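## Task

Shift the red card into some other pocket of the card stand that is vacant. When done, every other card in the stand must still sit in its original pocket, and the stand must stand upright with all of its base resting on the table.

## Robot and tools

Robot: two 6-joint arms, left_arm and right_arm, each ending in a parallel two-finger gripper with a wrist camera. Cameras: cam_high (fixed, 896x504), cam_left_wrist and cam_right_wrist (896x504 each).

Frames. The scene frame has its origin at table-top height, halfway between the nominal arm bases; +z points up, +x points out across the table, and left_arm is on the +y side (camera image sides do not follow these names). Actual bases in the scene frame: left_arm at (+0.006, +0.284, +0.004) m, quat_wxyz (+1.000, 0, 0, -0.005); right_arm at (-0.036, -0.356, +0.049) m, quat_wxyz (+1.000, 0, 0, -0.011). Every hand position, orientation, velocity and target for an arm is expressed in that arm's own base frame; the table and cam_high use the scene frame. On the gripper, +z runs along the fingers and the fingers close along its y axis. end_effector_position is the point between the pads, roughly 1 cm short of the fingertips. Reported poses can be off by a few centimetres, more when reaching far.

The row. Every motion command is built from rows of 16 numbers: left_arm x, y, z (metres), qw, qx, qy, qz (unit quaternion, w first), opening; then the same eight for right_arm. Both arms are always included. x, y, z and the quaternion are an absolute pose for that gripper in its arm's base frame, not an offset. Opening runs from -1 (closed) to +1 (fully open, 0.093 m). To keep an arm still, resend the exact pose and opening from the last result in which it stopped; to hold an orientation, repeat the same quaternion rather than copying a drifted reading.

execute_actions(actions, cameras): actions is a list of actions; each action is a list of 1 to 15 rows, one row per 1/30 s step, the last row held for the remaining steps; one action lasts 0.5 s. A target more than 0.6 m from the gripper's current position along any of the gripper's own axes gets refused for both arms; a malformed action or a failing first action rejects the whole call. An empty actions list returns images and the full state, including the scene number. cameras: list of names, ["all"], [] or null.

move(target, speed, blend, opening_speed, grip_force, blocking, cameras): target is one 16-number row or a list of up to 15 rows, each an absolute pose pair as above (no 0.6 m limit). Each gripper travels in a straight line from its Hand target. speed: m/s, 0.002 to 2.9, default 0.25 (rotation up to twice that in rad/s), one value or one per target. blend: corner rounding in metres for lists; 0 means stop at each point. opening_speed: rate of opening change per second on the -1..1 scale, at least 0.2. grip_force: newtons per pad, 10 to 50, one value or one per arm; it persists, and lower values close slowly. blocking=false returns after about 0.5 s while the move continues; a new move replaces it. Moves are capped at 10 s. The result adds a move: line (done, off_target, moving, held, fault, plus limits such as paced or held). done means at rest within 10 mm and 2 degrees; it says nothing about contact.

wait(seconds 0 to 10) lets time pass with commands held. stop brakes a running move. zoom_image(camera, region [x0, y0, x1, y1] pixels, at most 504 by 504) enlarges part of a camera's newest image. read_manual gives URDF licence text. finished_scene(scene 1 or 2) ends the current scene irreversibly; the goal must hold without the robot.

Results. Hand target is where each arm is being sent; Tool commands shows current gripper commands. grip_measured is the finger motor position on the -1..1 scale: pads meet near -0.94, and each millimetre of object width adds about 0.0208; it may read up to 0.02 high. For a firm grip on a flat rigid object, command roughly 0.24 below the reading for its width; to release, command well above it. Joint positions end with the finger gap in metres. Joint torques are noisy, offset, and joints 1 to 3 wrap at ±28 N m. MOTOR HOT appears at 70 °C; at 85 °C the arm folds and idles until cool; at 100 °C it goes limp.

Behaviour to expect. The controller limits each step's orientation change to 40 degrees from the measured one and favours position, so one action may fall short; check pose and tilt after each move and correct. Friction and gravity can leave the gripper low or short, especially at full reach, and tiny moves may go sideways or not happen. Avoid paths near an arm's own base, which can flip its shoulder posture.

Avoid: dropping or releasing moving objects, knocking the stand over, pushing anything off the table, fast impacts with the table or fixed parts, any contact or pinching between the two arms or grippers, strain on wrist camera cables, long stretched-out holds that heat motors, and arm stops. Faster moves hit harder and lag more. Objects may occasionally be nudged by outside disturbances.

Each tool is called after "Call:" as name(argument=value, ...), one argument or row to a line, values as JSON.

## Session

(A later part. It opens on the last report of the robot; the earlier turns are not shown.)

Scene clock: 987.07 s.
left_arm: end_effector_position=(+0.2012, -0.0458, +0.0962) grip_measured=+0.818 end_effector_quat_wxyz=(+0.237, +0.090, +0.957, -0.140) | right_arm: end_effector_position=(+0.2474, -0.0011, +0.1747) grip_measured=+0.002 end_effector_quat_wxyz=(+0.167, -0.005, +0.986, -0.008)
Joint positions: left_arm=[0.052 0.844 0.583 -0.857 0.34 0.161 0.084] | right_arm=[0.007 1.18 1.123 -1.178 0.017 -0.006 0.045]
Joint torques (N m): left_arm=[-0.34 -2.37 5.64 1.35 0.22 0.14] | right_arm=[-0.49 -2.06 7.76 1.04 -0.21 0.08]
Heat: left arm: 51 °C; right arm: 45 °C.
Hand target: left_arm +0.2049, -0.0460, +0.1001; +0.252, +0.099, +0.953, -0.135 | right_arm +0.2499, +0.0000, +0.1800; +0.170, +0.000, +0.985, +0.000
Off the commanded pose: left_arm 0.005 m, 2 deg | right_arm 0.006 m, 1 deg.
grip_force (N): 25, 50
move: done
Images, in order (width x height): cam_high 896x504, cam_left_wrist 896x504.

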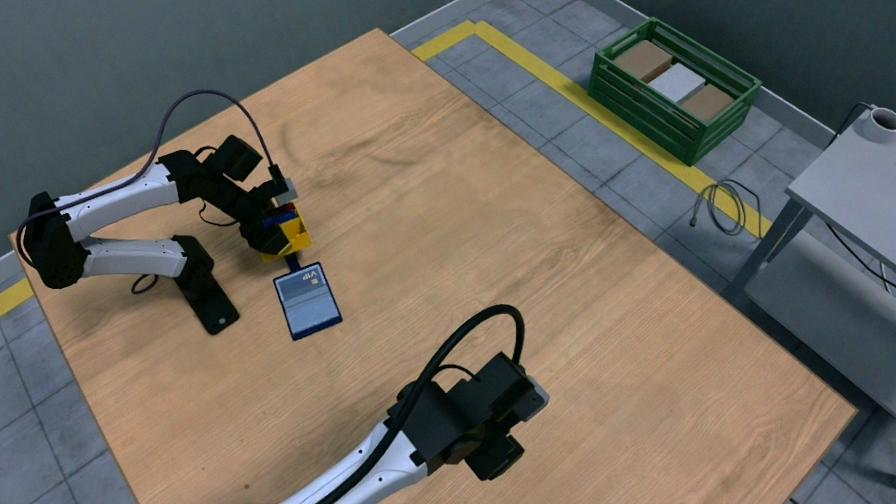

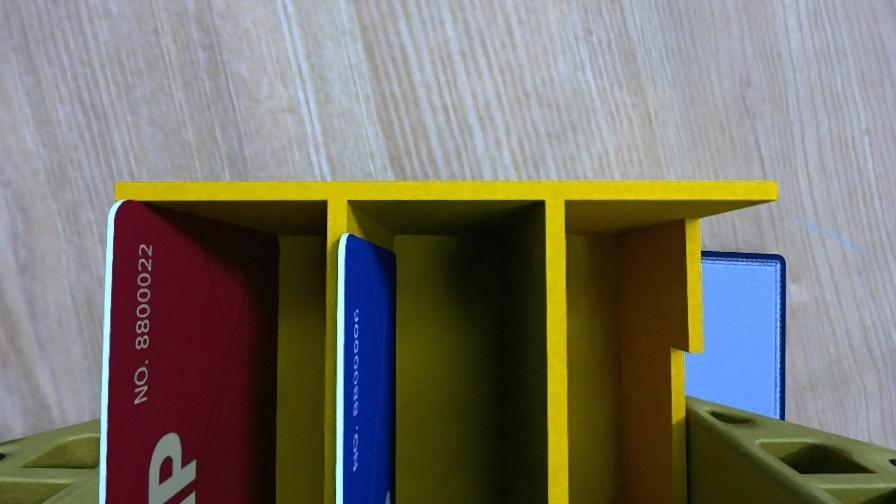

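Call:
move(
  target=[0.208, -0.046, 0.045, 0.2670, 0.1180, 0.9537, -0.0689, 0.5, 0.25, 0.0, 0.18, 0.17, 0, 0.985, 0, 0],
  speed=0.08,
  cameras=["cam_left_wrist", "cam_high"],
)

Call:
zoom_image(
  camera="cam_high",
  region=[230, 180, 390, 340],
)

Scene clock: 1008.00 s.
left_arm: end_effector_position=(+0.2047, -0.0491, +0.0470) grip_measured=+0.818 end_effector_quat_wxyz=(+0.262, +0.123, +0.954, -0.081) | right_arm: end_effector_position=(+0.2474, -0.0011, +0.1747) grip_measured=+0.002 end_effector_quat_wxyz=(+0.167, -0.005, +0.986, -0.008)
Joint positions: left_arm=[-0.099 0.823 0.37 -0.587 0.171 0.11 0.084] | right_arm=[0.007 1.18 1.123 -1.178 0.017 -0.006 0.045]
Joint torques (N m): left_arm=[-0.36 -0.55 4.9 1.62 -0.18 -0.05] | right_arm=[-0.5 -2.03 7.72 1.04 -0.22 0.09]
Heat: left arm: 48 °C; right arm: 46 °C.
Hand target: left_arm +0.2078, -0.0460, +0.0453; +0.267, +0.118, +0.954, -0.069 | right_arm +0.2499, +0.0000, +0.1800; +0.170, +0.000, +0.985, +0.000
Off the commanded pose: left_arm 0.005 m, 2 deg | right_arm 0.006 m, 1 deg.
grip_force (N): 25, 50
move: done
Images, in order (width x height): cam_high 896x504, cam_left_wrist 896x504.

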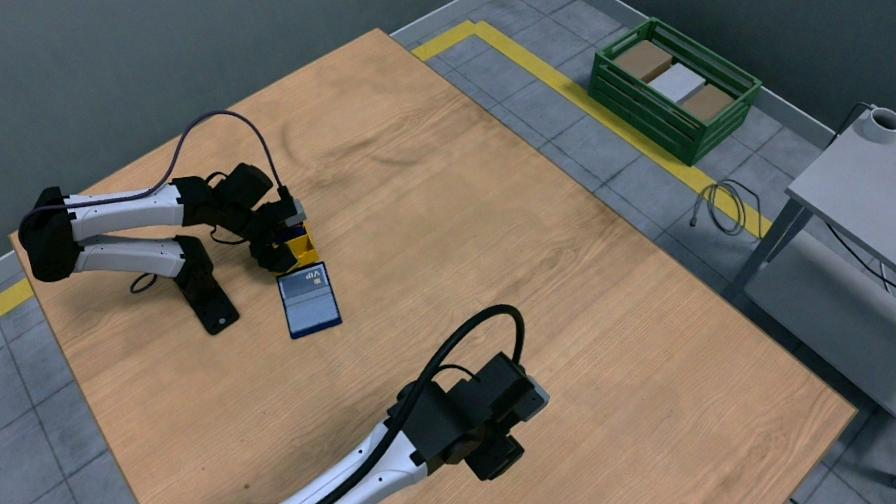

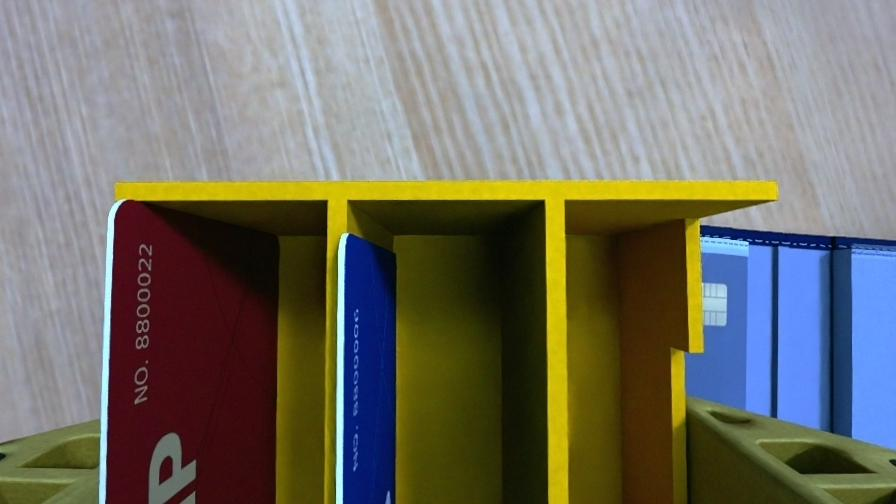

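Scaled by 3.150 from the camera's 896x504 image, which has a finer 1280x720 frame.

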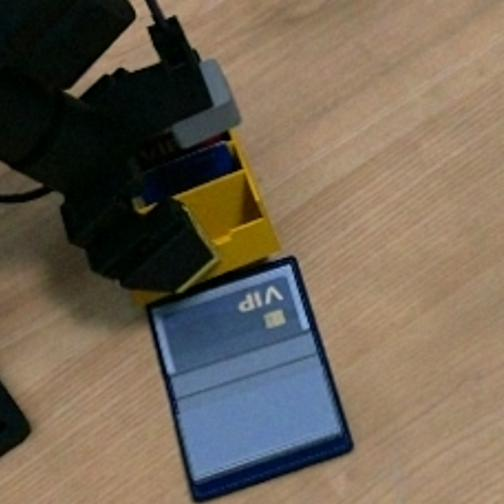

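Call:
move(
  target=[0.208, -0.046, 0.045, 0.2670, 0.1180, 0.9537, -0.0689, 0.5, 0.20, 0.15, 0.14, 0.5417, -0.4545, 0.5417, 0.4545, 0],
  speed=0.3,
  cameras=["cam_right_wrist", "cam_high"],
)

Scene clock: 1028.53 s.
left_arm: end_effector_position=(+0.2047, -0.0490, +0.0469) grip_measured=+0.818 end_effector_quat_wxyz=(+0.262, +0.122, +0.954, -0.081) | right_arm: end_effector_position=(+0.2038, +0.1474, +0.1400) grip_measured=+0.002 end_effector_quat_wxyz=(+0.527, -0.468, +0.551, +0.447)
Joint positions: left_arm=[-0.099 0.823 0.37 -0.587 0.17 0.11 0.084] | right_arm=[-0.105 1.23 0.259 0.297 -1.496 -0.673 0.045]
Joint torques (N m): left_arm=[-0.34 -0.4 4.97 1.59 -0.19 -0.06] | right_arm=[0.84 -1.89 4.37 1.55 -0.72 0.05]
Heat: left arm: 48 °C; right arm: 46 °C.
Hand target: left_arm +0.2078, -0.0460, +0.0452; +0.267, +0.118, +0.954, -0.069 | right_arm +0.1997, +0.1494, +0.1401; +0.525, -0.471, +0.544, +0.454
Off the commanded pose: left_arm 0.005 m, 2 deg | right_arm 0.005 m, 3 deg.
grip_force (N): 25, 50
move: off_target (right_arm)
Images, in order (width x height): cam_high 896x504, cam_right_wrist 896x504.

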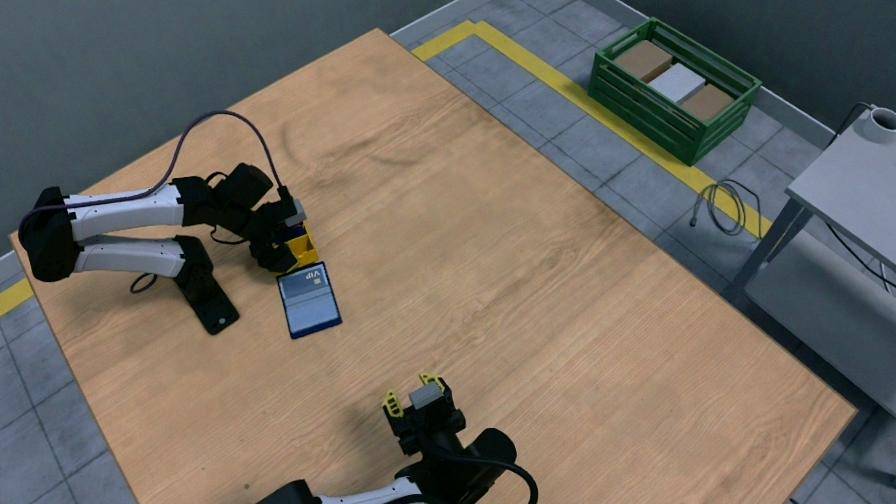

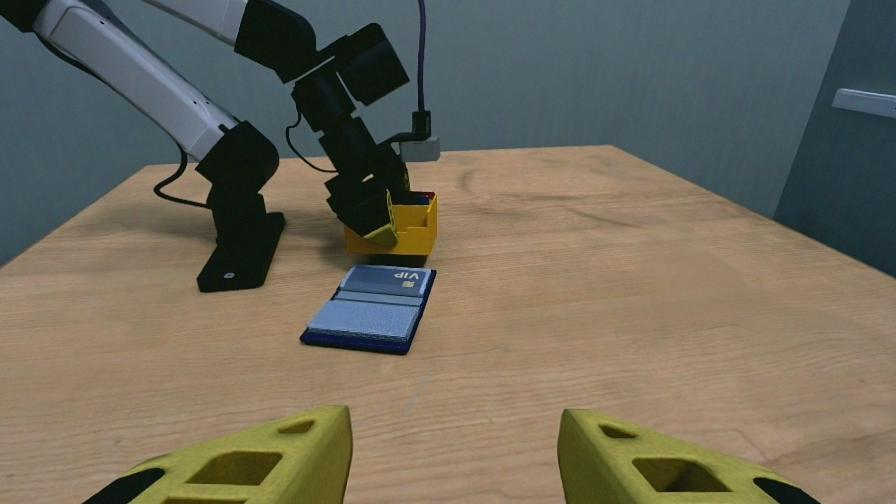

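Call:
zoom_image(
  camera="cam_right_wrist",
  region=[290, 150, 490, 370],
)

Scaled by 2.291 from the camera's 896x504 image, which has a finer 1280x720 frame.

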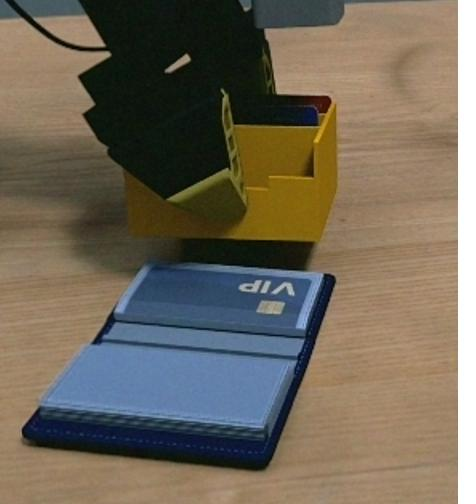

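Call:
move(
  target=[0.208, -0.044, 0.030, 0.2670, 0.1180, 0.9537, -0.0689, 0.5, 0.20, 0.15, 0.14, 0.5417, -0.4545, 0.5417, 0.4545, 0],
  speed=0.05,
  cameras=["cam_right_wrist", "cam_left_wrist"],
)

Call:
zoom_image(
  camera="cam_right_wrist",
  region=[290, 150, 490, 370],
)

Scene clock: 1049.93 s.
left_arm: end_effector_position=(+0.2158, -0.0509, +0.0450) grip_measured=+0.818 end_effector_quat_wxyz=(+0.291, +0.125, +0.945, -0.082) | right_arm: end_effector_position=(+0.2028, +0.1475, +0.1417) grip_measured=+0.002 end_effector_quat_wxyz=(+0.533, -0.464, +0.549, +0.447)
Joint positions: left_arm=[-0.099 0.831 0.332 -0.48 0.175 0.11 0.084] | right_arm=[-0.105 1.244 0.194 0.581 -1.497 -0.473 0.045]
Joint torques (N m): left_arm=[0.95 0.94 3.82 1.38 -0.14 0.08] | right_arm=[0.99 -1.52 4.14 1.65 -0.45 0.1]
Heat: left arm: 47 °C; right arm: 44 °C.
Hand target: left_arm +0.2073, -0.0443, +0.0307; +0.267, +0.118, +0.954, -0.069 | right_arm +0.1998, +0.1496, +0.1401; +0.529, -0.466, +0.546, +0.452
Off the commanded pose: left_arm 0.018 m, 3 deg | right_arm 0.004 m, 2 deg.
grip_force (N): 25, 50
move: off_target (left_arm)
Images, in order (width x height): cam_left_wrist 896x504, cam_right_wrist 896x504.

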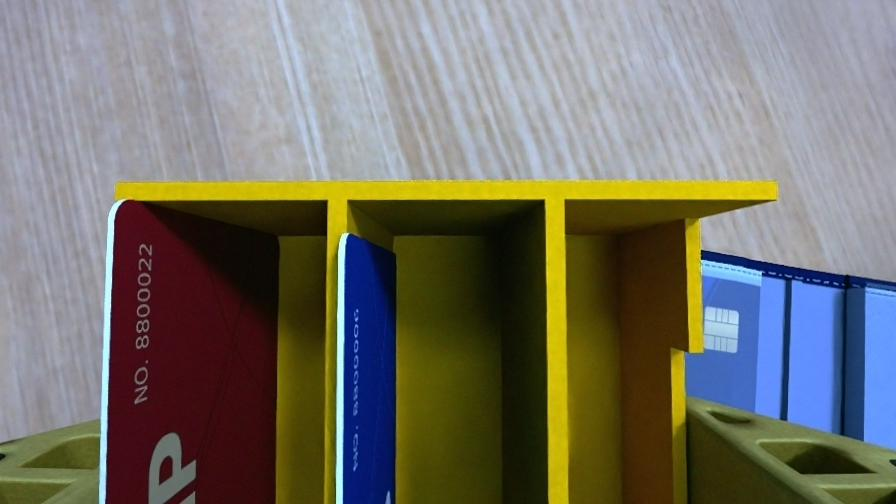

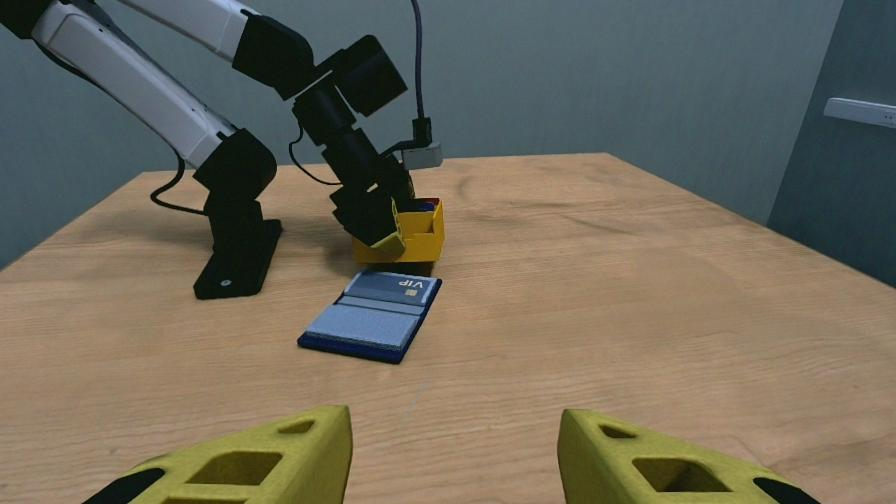

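Scaled by 2.291 from the camera's 896x504 image, which has a finer 1280x720 frame.

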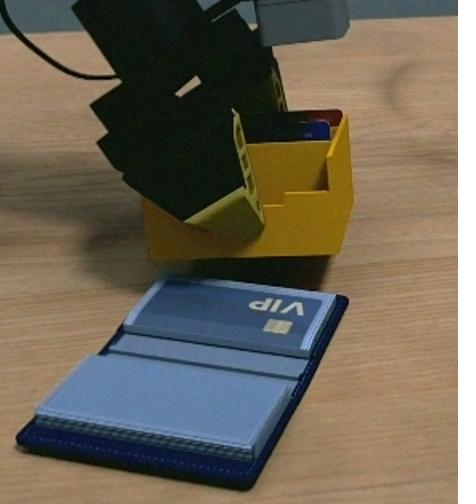

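Call:
move(
  target=[
    [0.208, -0.044, 0.085, 0.2570, 0.1080, 0.9537, -0.1100, 0.5, 0.20, 0.15, 0.14, 0.5417, -0.4545, 0.5417, 0.4545, 0],
    [0.25, 0.0, 0.140, 0.2650, -0.0281, 0.9577, -0.1007, 0.5, 0.20, 0.10, 0.20, 0.5417, -0.4545, 0.5417, 0.4545, 0],
  ],
  speed=0.12,
  cameras=["cam_right_wrist", "cam_high"],
)

Call:
zoom_image(
  camera="cam_high",
  region=[230, 180, 390, 340],
)

Call:
zoom_image(
  camera="cam_right_wrist",
  region=[250, 150, 550, 400],
)

Scene clock: 1088.43 s.
left_arm: end_effector_position=(+0.2410, -0.0021, +0.1284) grip_measured=+0.818 end_effector_quat_wxyz=(+0.248, -0.024, +0.963, -0.100) | right_arm: end_effector_position=(+0.2013, +0.1020, +0.1969) grip_measured=+0.002 end_effector_quat_wxyz=(+0.585, -0.396, +0.586, +0.398)
Joint positions: left_arm=[0.176 0.994 0.769 -0.868 0.266 0.062 0.084] | right_arm=[-0.374 0.901 0.143 0.776 -1.565 0.021 0.045]
Joint torques (N m): left_arm=[0.87 -1.77 8.1 1.35 0.27 -0.09] | right_arm=[-0.54 -0.94 6.35 1.38 -0.17 0.05]
Heat: left arm: 46 °C; right arm: 42 °C.
Hand target: left_arm +0.2496, +0.0000, +0.1401; +0.265, -0.028, +0.958, -0.101 | right_arm +0.2005, +0.1012, +0.1999; +0.584, -0.399, +0.584, +0.399
Off the commanded pose: left_arm 0.015 m, 2 deg | right_arm 0.004 m, 12 deg.
joint sent to its limit (right arm) — joint 5 (wrist yaw), lower limit. The joint targets are off in orientation, not in position.
grip_force (N): 25, 50
move: off_target (left_arm, right_arm)
Images, in order (width x height): cam_high 896x504, cam_right_wrist 896x504.

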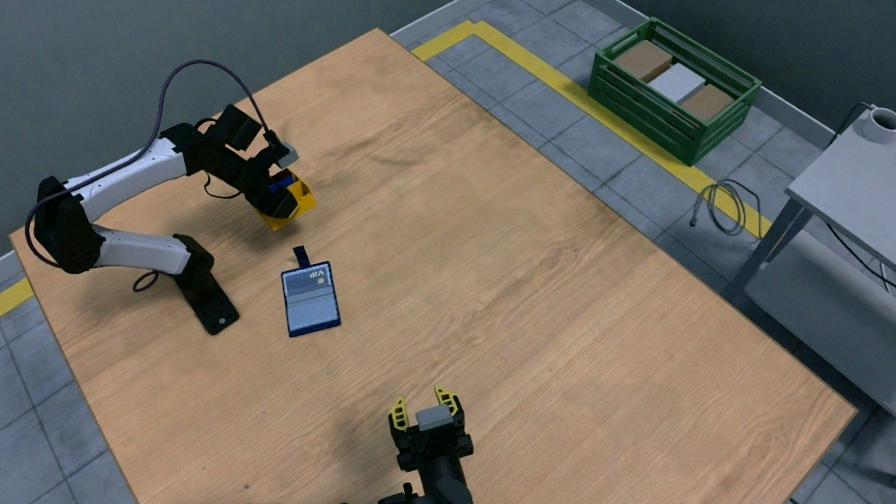

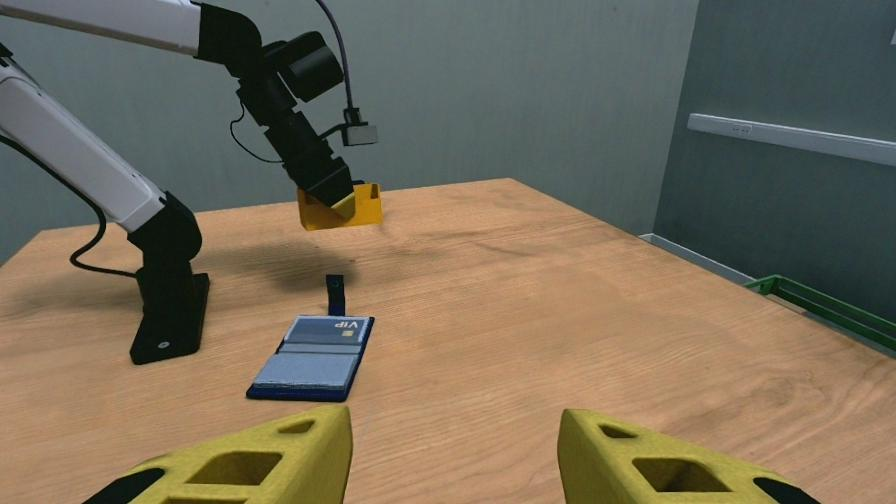

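Scaled by 3.150 from the camera's 896x504 image, which has a finer 1280x720 frame.

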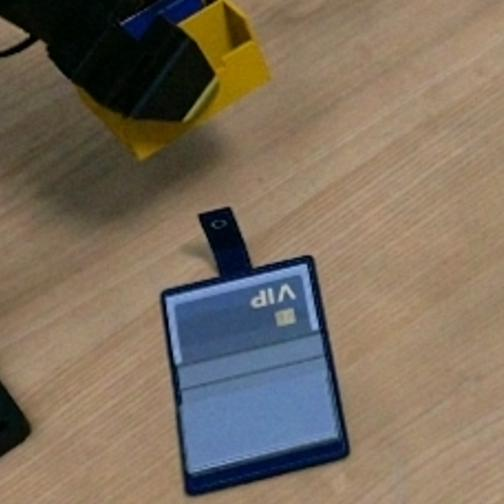

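Scaled by 1.680 from the camera's 896x504 image, which has a finer 1280x720 frame.

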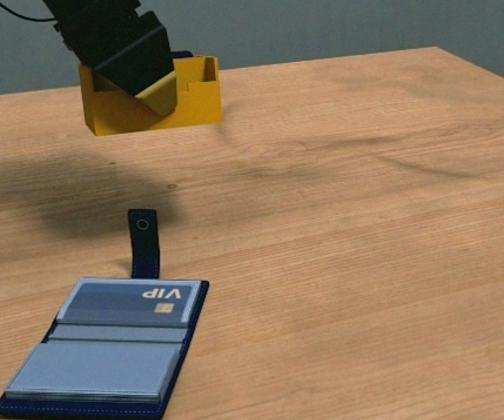

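Call:
move(
  target=[
    [0.30, -0.08, 0.160, 0.1578, 0.3965, 0.8628, -0.2706, 0.5, 0.22, 0.05, 0.20, 0.34, -0.2, 0.9, 0.1, 0],
    [0.262, -0.198, 0.130, 0.0112, 0.7572, 0.5730, -0.3130, 0.5, 0.25, 0.0, 0.18, 0.17, 0, 0.985, 0, 0],
  ],
  speed=0.2,
  blend=[0.03, 0],
  cameras=["cam_left_wrist", "cam_high"],
)

Call:
zoom_image(
  camera="cam_high",
  region=[230, 180, 430, 380],
)

Scene clock: 1129.67 s.
left_arm: end_effector_position=(+0.2595, -0.1961, +0.1269) grip_measured=+0.818 end_effector_quat_wxyz=(+0.028, +0.751, +0.588, -0.301) | right_arm: end_effector_position=(+0.2476, +0.0012, +0.1742) grip_measured=+0.002 end_effector_quat_wxyz=(+0.167, -0.004, +0.986, +0.006)
Joint positions: left_arm=[-0.374 1.977 1.655 -1.54 0.549 1.522 0.084] | right_arm=[-0.006 1.18 1.121 -1.176 -0.016 -0.012 0.045]
Joint torques (N m): left_arm=[-0.02 -9.02 6.56 -0.52 0.48 0.25] | right_arm=[0.68 -2.02 7.87 1.04 0.14 0.1]
Heat: left arm: 50 °C; right arm: 44 °C.
Hand target: left_arm +0.2618, -0.1981, +0.1296; +0.031, +0.756, +0.581, -0.302 | right_arm +0.2500, +0.0001, +0.1799; +0.170, +0.000, +0.985, +0.000
Off the commanded pose: left_arm 0.004 m, 3 deg | right_arm 0.006 m, 1 deg.
joint sent to its limit (left arm) — joint 4 (wrist pitch), lower limit. The joint targets are off in orientation, not in position.
grip_force (N): 25, 50
move: off_target (left_arm)
Images, in order (width x height): cam_high 896x504, cam_left_wrist 896x504.

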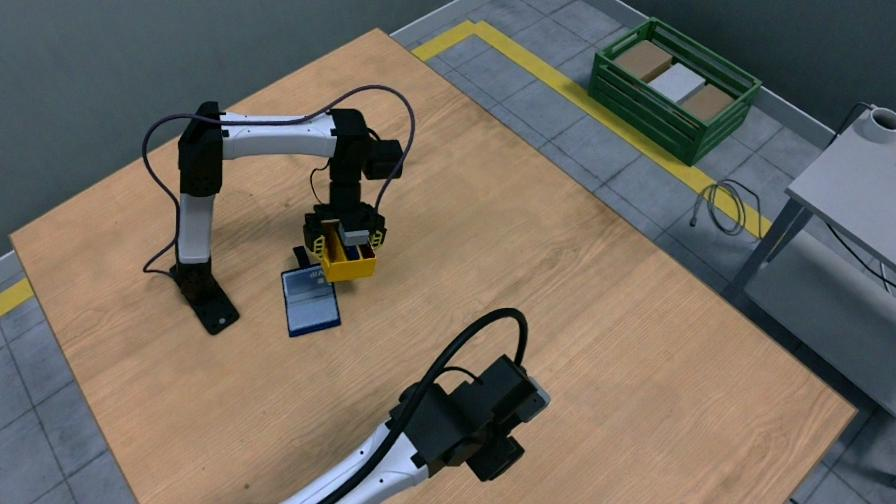

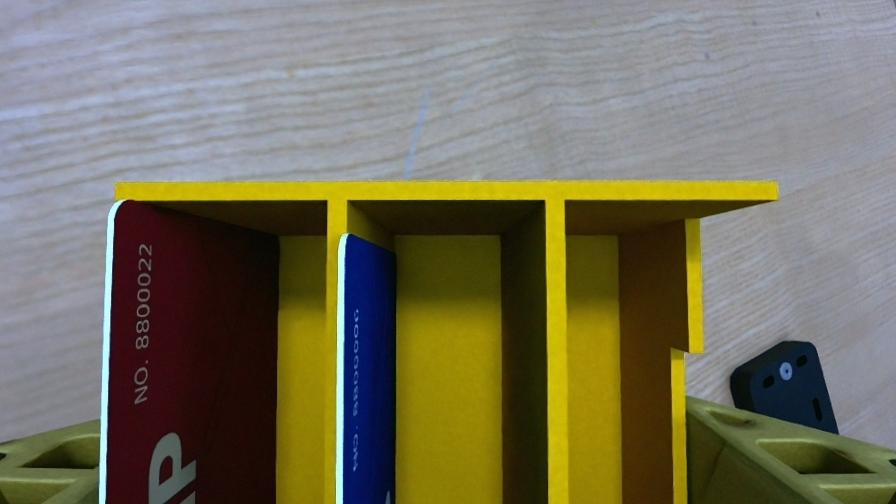

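Scaled by 2.520 from the camera's 896x504 image, which has a finer 1280x720 frame.

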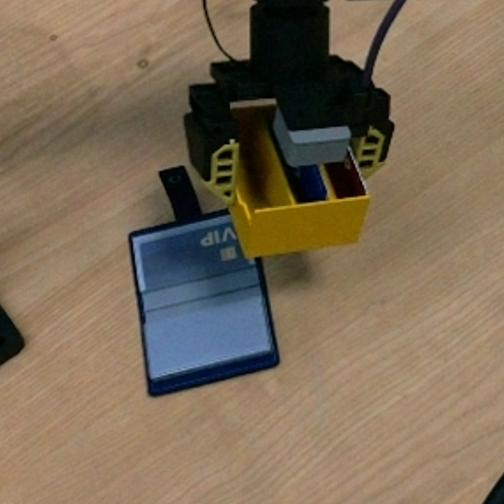

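Call:
move(
  target=[
    [0.262, -0.199, 0.085, 0.0800, 0.7780, 0.5610, -0.2720, 0.5, 0.25, 0.0, 0.18, 0.17, 0, 0.985, 0, 0],
    [0.262, -0.200, 0.055, 0.1098, 0.7865, 0.5536, -0.2503, 0.5, 0.25, 0.0, 0.18, 0.17, 0, 0.985, 0, 0],
  ],
  speed=0.1,
  blend=[0.01, 0],
  cameras=["cam_left_wrist", "cam_high"],
)

Call:
zoom_image(
  camera="cam_high",
  region=[230, 180, 430, 380],
)

Scene clock: 1145.07 s.
left_arm: end_effector_position=(+0.2589, -0.1958, +0.0398) grip_measured=+0.818 end_effector_quat_wxyz=(+0.084, +0.776, +0.566, -0.264) | right_arm: end_effector_position=(+0.2475, +0.0011, +0.1741) grip_measured=+0.002 end_effector_quat_wxyz=(+0.167, -0.004, +0.986, +0.006)
Joint positions: left_arm=[-0.377 1.947 1.284 -1.065 0.541 1.548 0.084] | right_arm=[-0.006 1.18 1.121 -1.176 -0.015 -0.011 0.045]
Joint torques (N m): left_arm=[-0.43 -14.86 4.15 0 0.52 0.17] | right_arm=[0.66 -2.04 7.91 1.04 0.12 0.13]
Heat: left arm: 50 °C; right arm: 46 °C.
Hand target: left_arm +0.2617, -0.1999, +0.0547; +0.109, +0.787, +0.553, -0.251 | right_arm +0.2500, +0.0001, +0.1799; +0.170, +0.000, +0.985, +0.000
Off the commanded pose: left_arm 0.016 m, 4 deg | right_arm 0.006 m, 1 deg.
grip_force (N): 25, 50
move: off_target (left_arm)
Images, in order (width x height): cam_high 896x504, cam_left_wrist 896x504.

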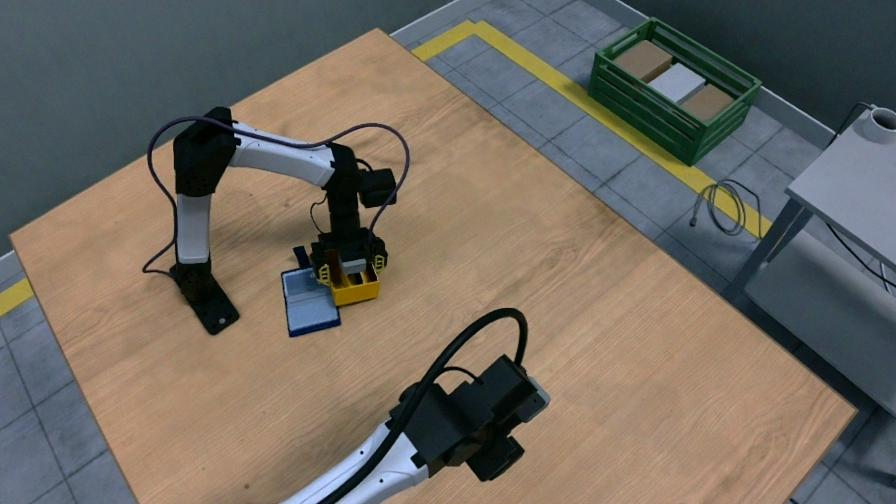

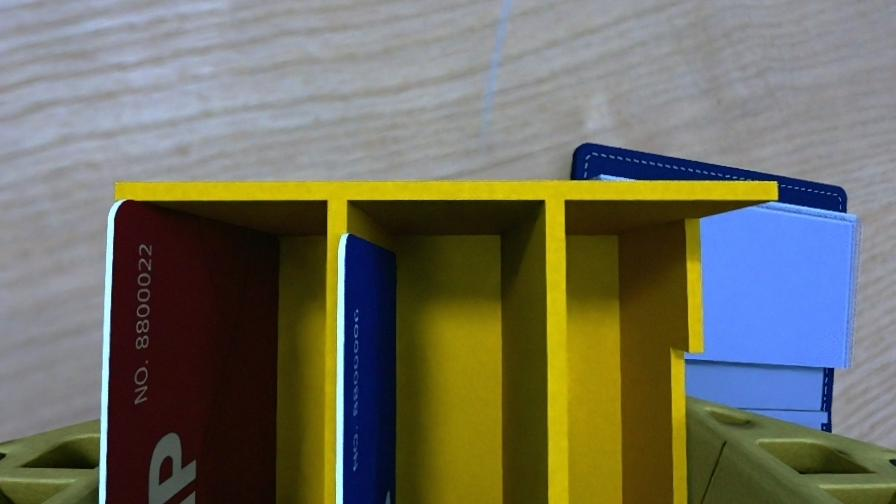

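Scaled by 2.520 from the camera's 896x504 image, which has a finer 1280x720 frame.

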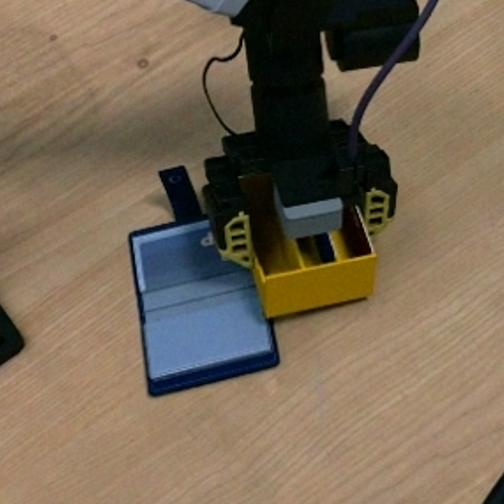

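Call:
move(
  target=[
    [0.2515, -0.1965, 0.060, 0.1098, 0.7865, 0.5536, -0.2503, 0.5, 0.25, 0.0, 0.18, 0.17, 0, 0.985, 0, 0],
    [0.2515, -0.1965, 0.045, 0.125, 0.7865, 0.5536, -0.240, 0.5, 0.25, 0.0, 0.18, 0.17, 0, 0.985, 0, 0],
  ],
  speed=0.06,
  blend=[0.002, 0],
  cameras=["cam_left_wrist", "cam_high"],
)

Call:
zoom_image(
  camera="cam_high",
  region=[230, 180, 430, 380],
)

Scene clock: 1185.70 s.
left_arm: end_effector_position=(+0.2486, -0.1916, +0.0322) grip_measured=+0.818 end_effector_quat_wxyz=(+0.103, +0.781, +0.562, -0.251) | right_arm: end_effector_position=(+0.2475, +0.0011, +0.1741) grip_measured=+0.002 end_effector_quat_wxyz=(+0.167, -0.004, +0.986, +0.006)
Joint positions: left_arm=[-0.377 1.884 1.168 -0.965 0.54 1.548 0.084] | right_arm=[-0.006 1.18 1.121 -1.176 -0.015 -0.011 0.045]
Joint torques (N m): left_arm=[-0.57 -13.61 4.19 0.1 0.55 -0.01] | right_arm=[0.7 -2.1 7.87 1.04 0.13 0.12]
Heat: left arm: 55 °C; right arm: 49 °C.
Hand target: left_arm +0.2513, -0.1965, +0.0449; +0.125, +0.787, +0.554, -0.240 | right_arm +0.2500, +0.0001, +0.1799; +0.170, +0.000, +0.985, +0.000
Off the commanded pose: left_arm 0.014 m, 3 deg | right_arm 0.006 m, 1 deg.
grip_force (N): 25, 50
move: off_target (left_arm)
Images, in order (width x height): cam_high 896x504, cam_left_wrist 896x504.

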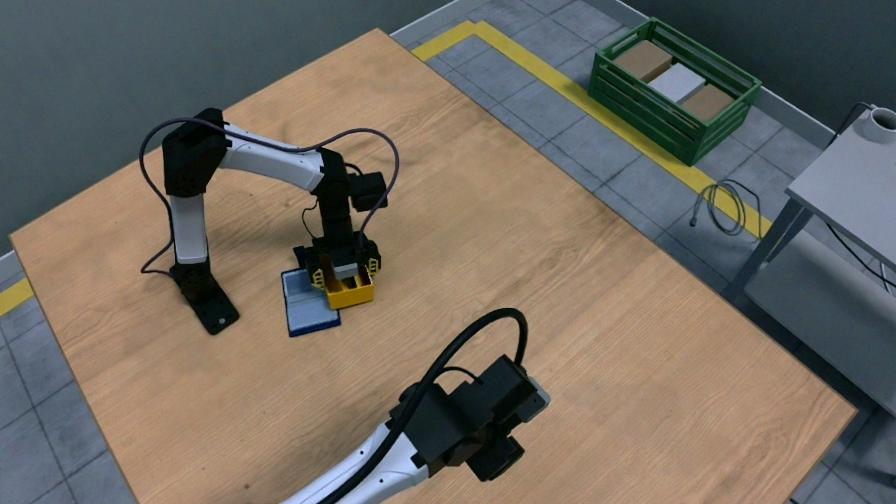

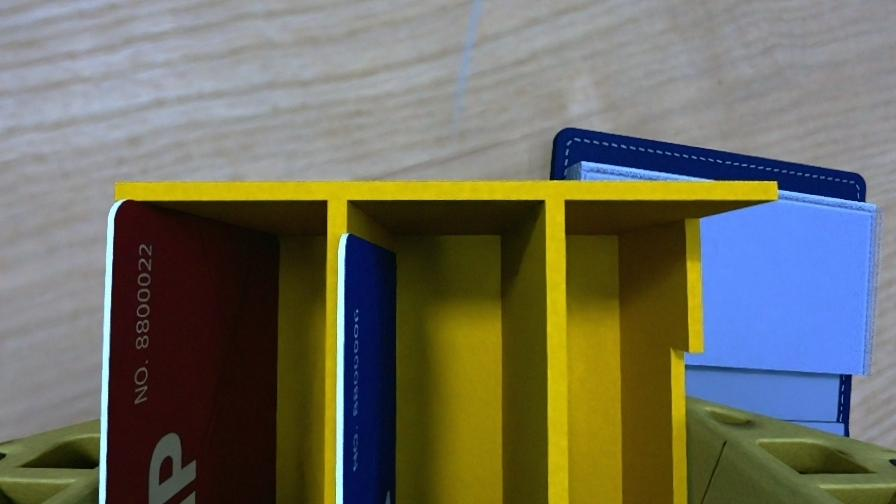

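Scaled by 2.520 from the camera's 896x504 image, which has a finer 1280x720 frame.

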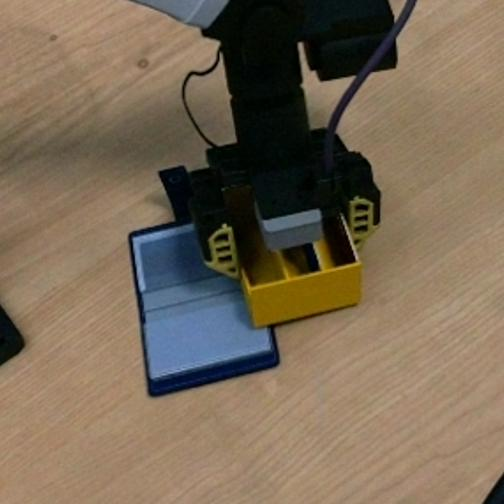

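Call:
move(
  target=[0.2515, -0.1965, 0.036, 0.135, 0.7865, 0.5536, -0.235, 0.5, 0.25, 0.0, 0.18, 0.17, 0, 0.985, 0, 0],
  speed=0.04,
  cameras=["cam_left_wrist", "cam_high"],
)

Call:
zoom_image(
  camera="cam_high",
  region=[230, 180, 430, 380],
)

Scene clock: 1200.60 s.
left_arm: end_effector_position=(+0.2467, -0.1909, +0.0279) grip_measured=+0.818 end_effector_quat_wxyz=(+0.111, +0.782, +0.562, -0.246) | right_arm: end_effector_position=(+0.2475, +0.0011, +0.1741) grip_measured=+0.002 end_effector_quat_wxyz=(+0.167, -0.004, +0.986, +0.006)
Joint positions: left_arm=[-0.377 1.868 1.13 -0.921 0.54 1.543 0.084] | right_arm=[-0.006 1.18 1.121 -1.176 -0.015 -0.011 0.045]
Joint torques (N m): left_arm=[-0.42 -12.22 3.77 0.33 0.56 0.01] | right_arm=[0.72 -2.03 7.84 1.04 0.12 0.12]
Heat: left arm: 58 °C; right arm: 50 °C.
Hand target: left_arm +0.2512, -0.1964, +0.0361; +0.135, +0.787, +0.554, -0.236 | right_arm +0.2500, +0.0001, +0.1799; +0.170, +0.000, +0.985, +0.000
Off the commanded pose: left_arm 0.011 m, 3 deg | right_arm 0.006 m, 1 deg.
grip_force (N): 25, 50
move: off_target (left_arm)
Images, in order (width x height): cam_high 896x504, cam_left_wrist 896x504.

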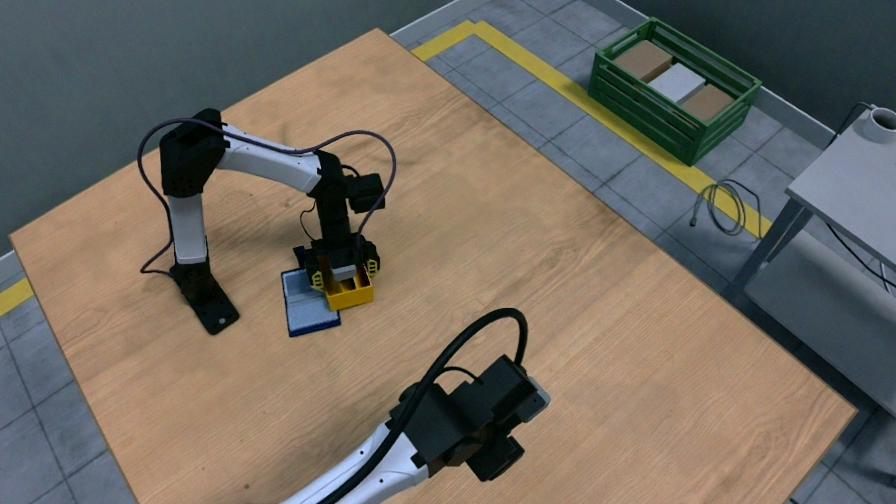

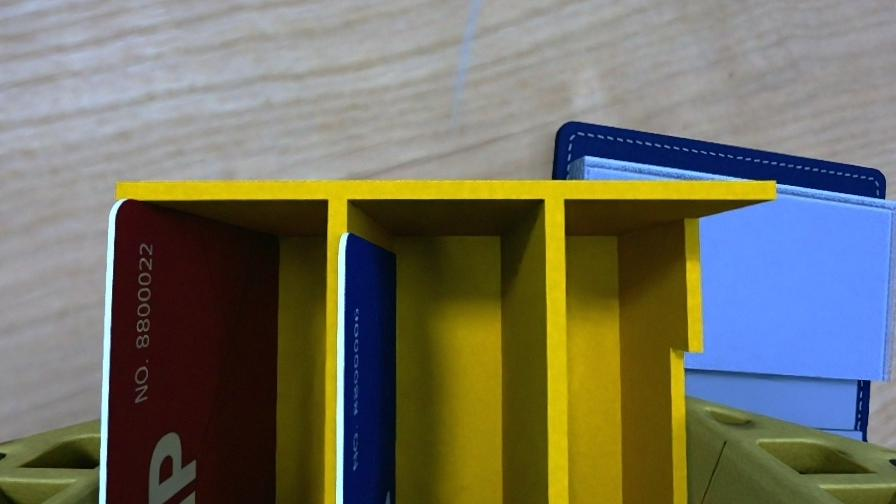

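Scaled by 2.520 from the camera's 896x504 image, which has a finer 1280x720 frame.

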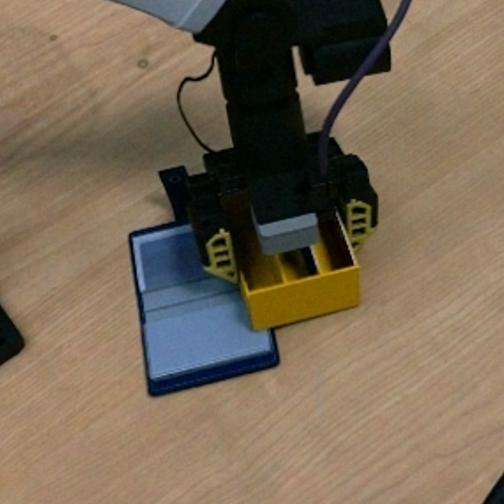

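Call:
move(
  target=[0.2515, -0.1965, 0.029, 0.140, 0.7865, 0.5536, -0.230, 0.5, 0.25, 0.0, 0.18, 0.17, 0, 0.985, 0, 0],
  speed=0.03,
  cameras=["cam_left_wrist", "cam_high"],
)

Call:
zoom_image(
  camera="cam_high",
  region=[280, 230, 400, 350],
)

Scene clock: 1210.97 s.
left_arm: end_effector_position=(+0.2460, -0.1924, +0.0267) grip_measured=+0.818 end_effector_quat_wxyz=(+0.121, +0.780, +0.563, -0.247) | right_arm: end_effector_position=(+0.2475, +0.0011, +0.1741) grip_measured=+0.002 end_effector_quat_wxyz=(+0.167, -0.004, +0.986, +0.006)
Joint positions: left_arm=[-0.377 1.858 1.107 -0.891 0.552 1.534 0.084] | right_arm=[-0.006 1.18 1.121 -1.176 -0.015 -0.011 0.045]
Joint torques (N m): left_arm=[-0.57 -10.92 3.3 0.54 0.39 0.04] | right_arm=[0.73 -2 7.88 1.04 0.13 0.12]
Heat: left arm: 57 °C; right arm: 50 °C.
Hand target: left_arm +0.2515, -0.1965, +0.0293; +0.140, +0.788, +0.554, -0.231 | right_arm +0.2500, +0.0001, +0.1799; +0.170, +0.000, +0.985, +0.000
Off the commanded pose: left_arm 0.007 m, 3 deg | right_arm 0.006 m, 1 deg.
grip_force (N): 25, 50
move: off_target (left_arm)
Images, in order (width x height): cam_high 896x504, cam_left_wrist 896x504.

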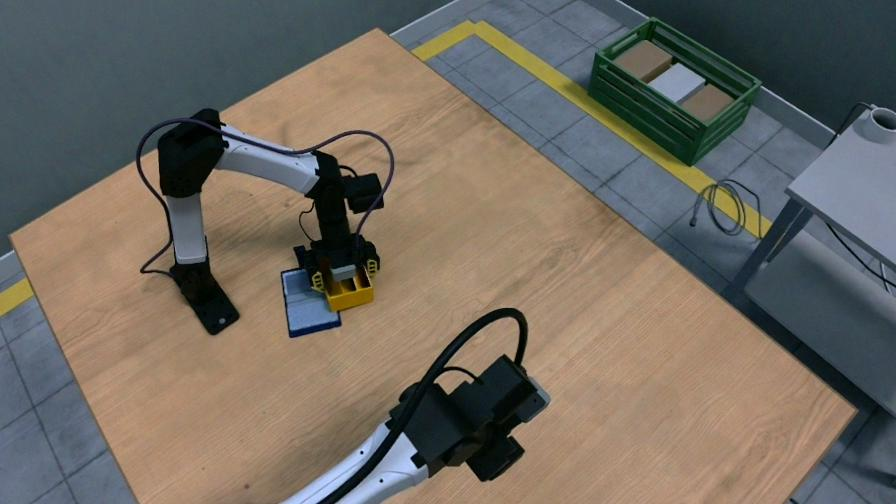

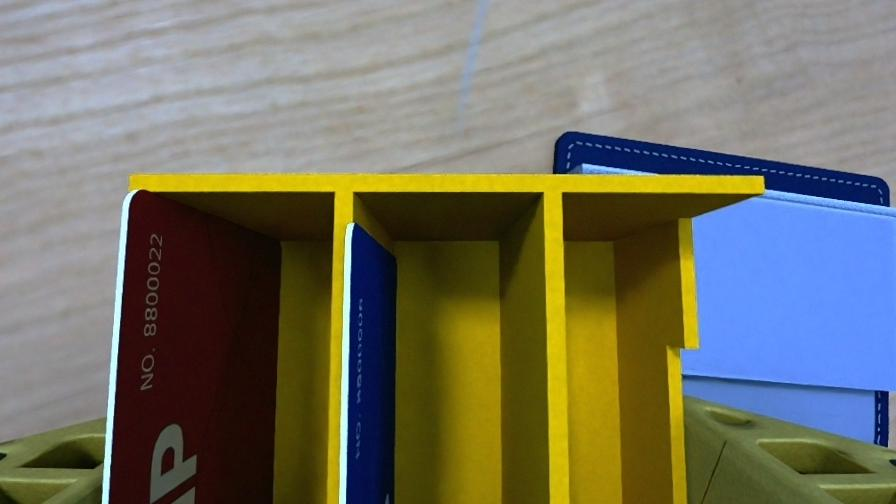

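Scaled by 4.200 from the camera's 896x504 image, which has a finer 1280x720 frame.

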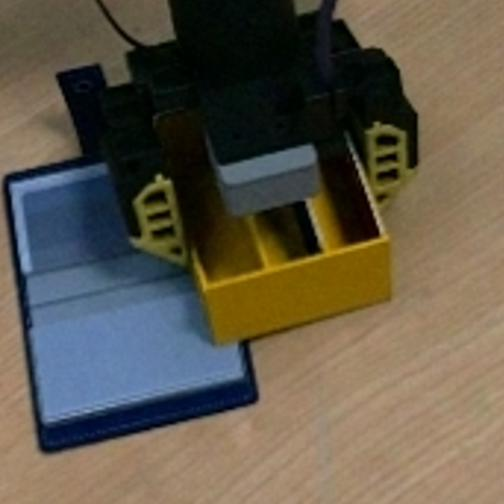

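Call:
move(
  target=[
    [0.2515, -0.1965, 0.028, 0.140, 0.7865, 0.5536, -0.230, 0.5, 0.25, 0.0, 0.18, 0.17, 0, 0.985, 0, 0],
    [0.2515, -0.1965, 0.028, 0.140, 0.7865, 0.5536, -0.230, 1.0, 0.25, 0.0, 0.18, 0.17, 0, 0.985, 0, 0],
  ],
  speed=0.03,
  opening_speed=0.25,
  cameras=["cam_left_wrist", "cam_high"],
)

Call:
zoom_image(
  camera="cam_high",
  region=[280, 230, 400, 350],
)

Scene clock: 1223.70 s.
left_arm: end_effector_position=(+0.2489, -0.1933, +0.0236) grip_measured=+1.000 end_effector_quat_wxyz=(+0.129, +0.782, +0.561, -0.240) | right_arm: end_effector_position=(+0.2475, +0.0011, +0.1741) grip_measured=+0.002 end_effector_quat_wxyz=(+0.167, -0.004, +0.986, +0.006)
Joint positions: left_arm=[-0.377 1.858 1.095 -0.857 0.55 1.533 0.093] | right_arm=[-0.006 1.18 1.121 -1.176 -0.015 -0.011 0.045]
Joint torques (N m): left_arm=[-0.5 -10.82 4.01 0.3 0.42 0.03] | right_arm=[0.59 -2.09 7.87 1.04 0.14 0.11]
Heat: left arm: 55 °C; right arm: 50 °C.
Hand target: left_arm +0.2514, -0.1965, +0.0280; +0.140, +0.788, +0.554, -0.231 | right_arm +0.2500, +0.0001, +0.1799; +0.170, +0.000, +0.985, +0.000
Off the commanded pose: left_arm 0.006 m, 2 deg | right_arm 0.006 m, 1 deg.
grip_force (N): 25, 50
move: done; target 2's new opening was sent with left_arm's hand 0.007 m and 3 deg from that target
Images, in order (width x height): cam_high 896x504, cam_left_wrist 896x504.

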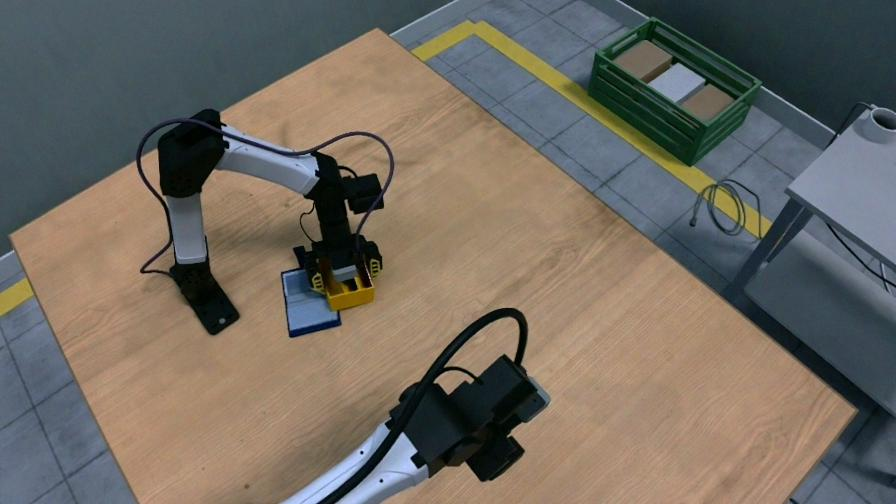

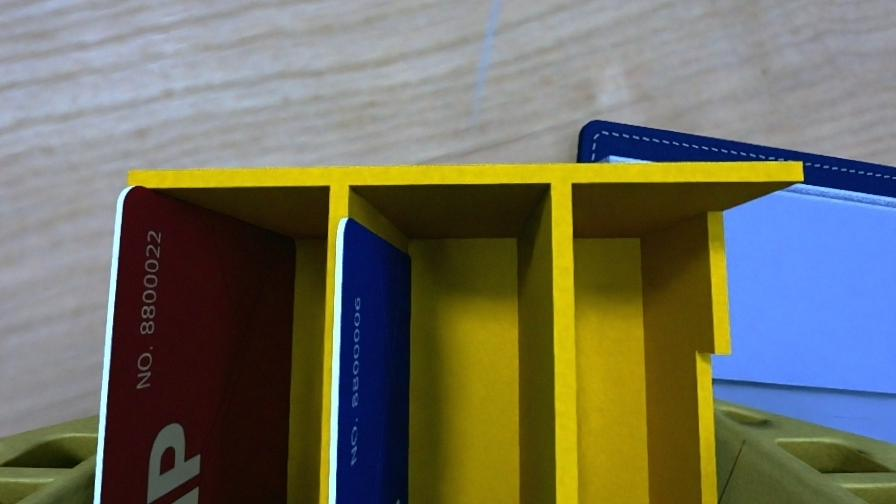

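Scaled by 4.200 from the camera's 896x504 image, which has a finer 1280x720 frame.

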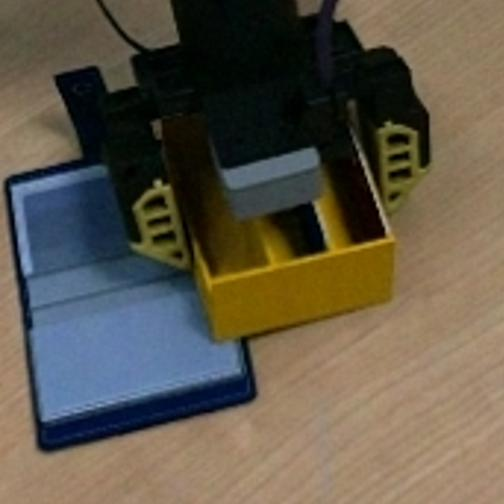

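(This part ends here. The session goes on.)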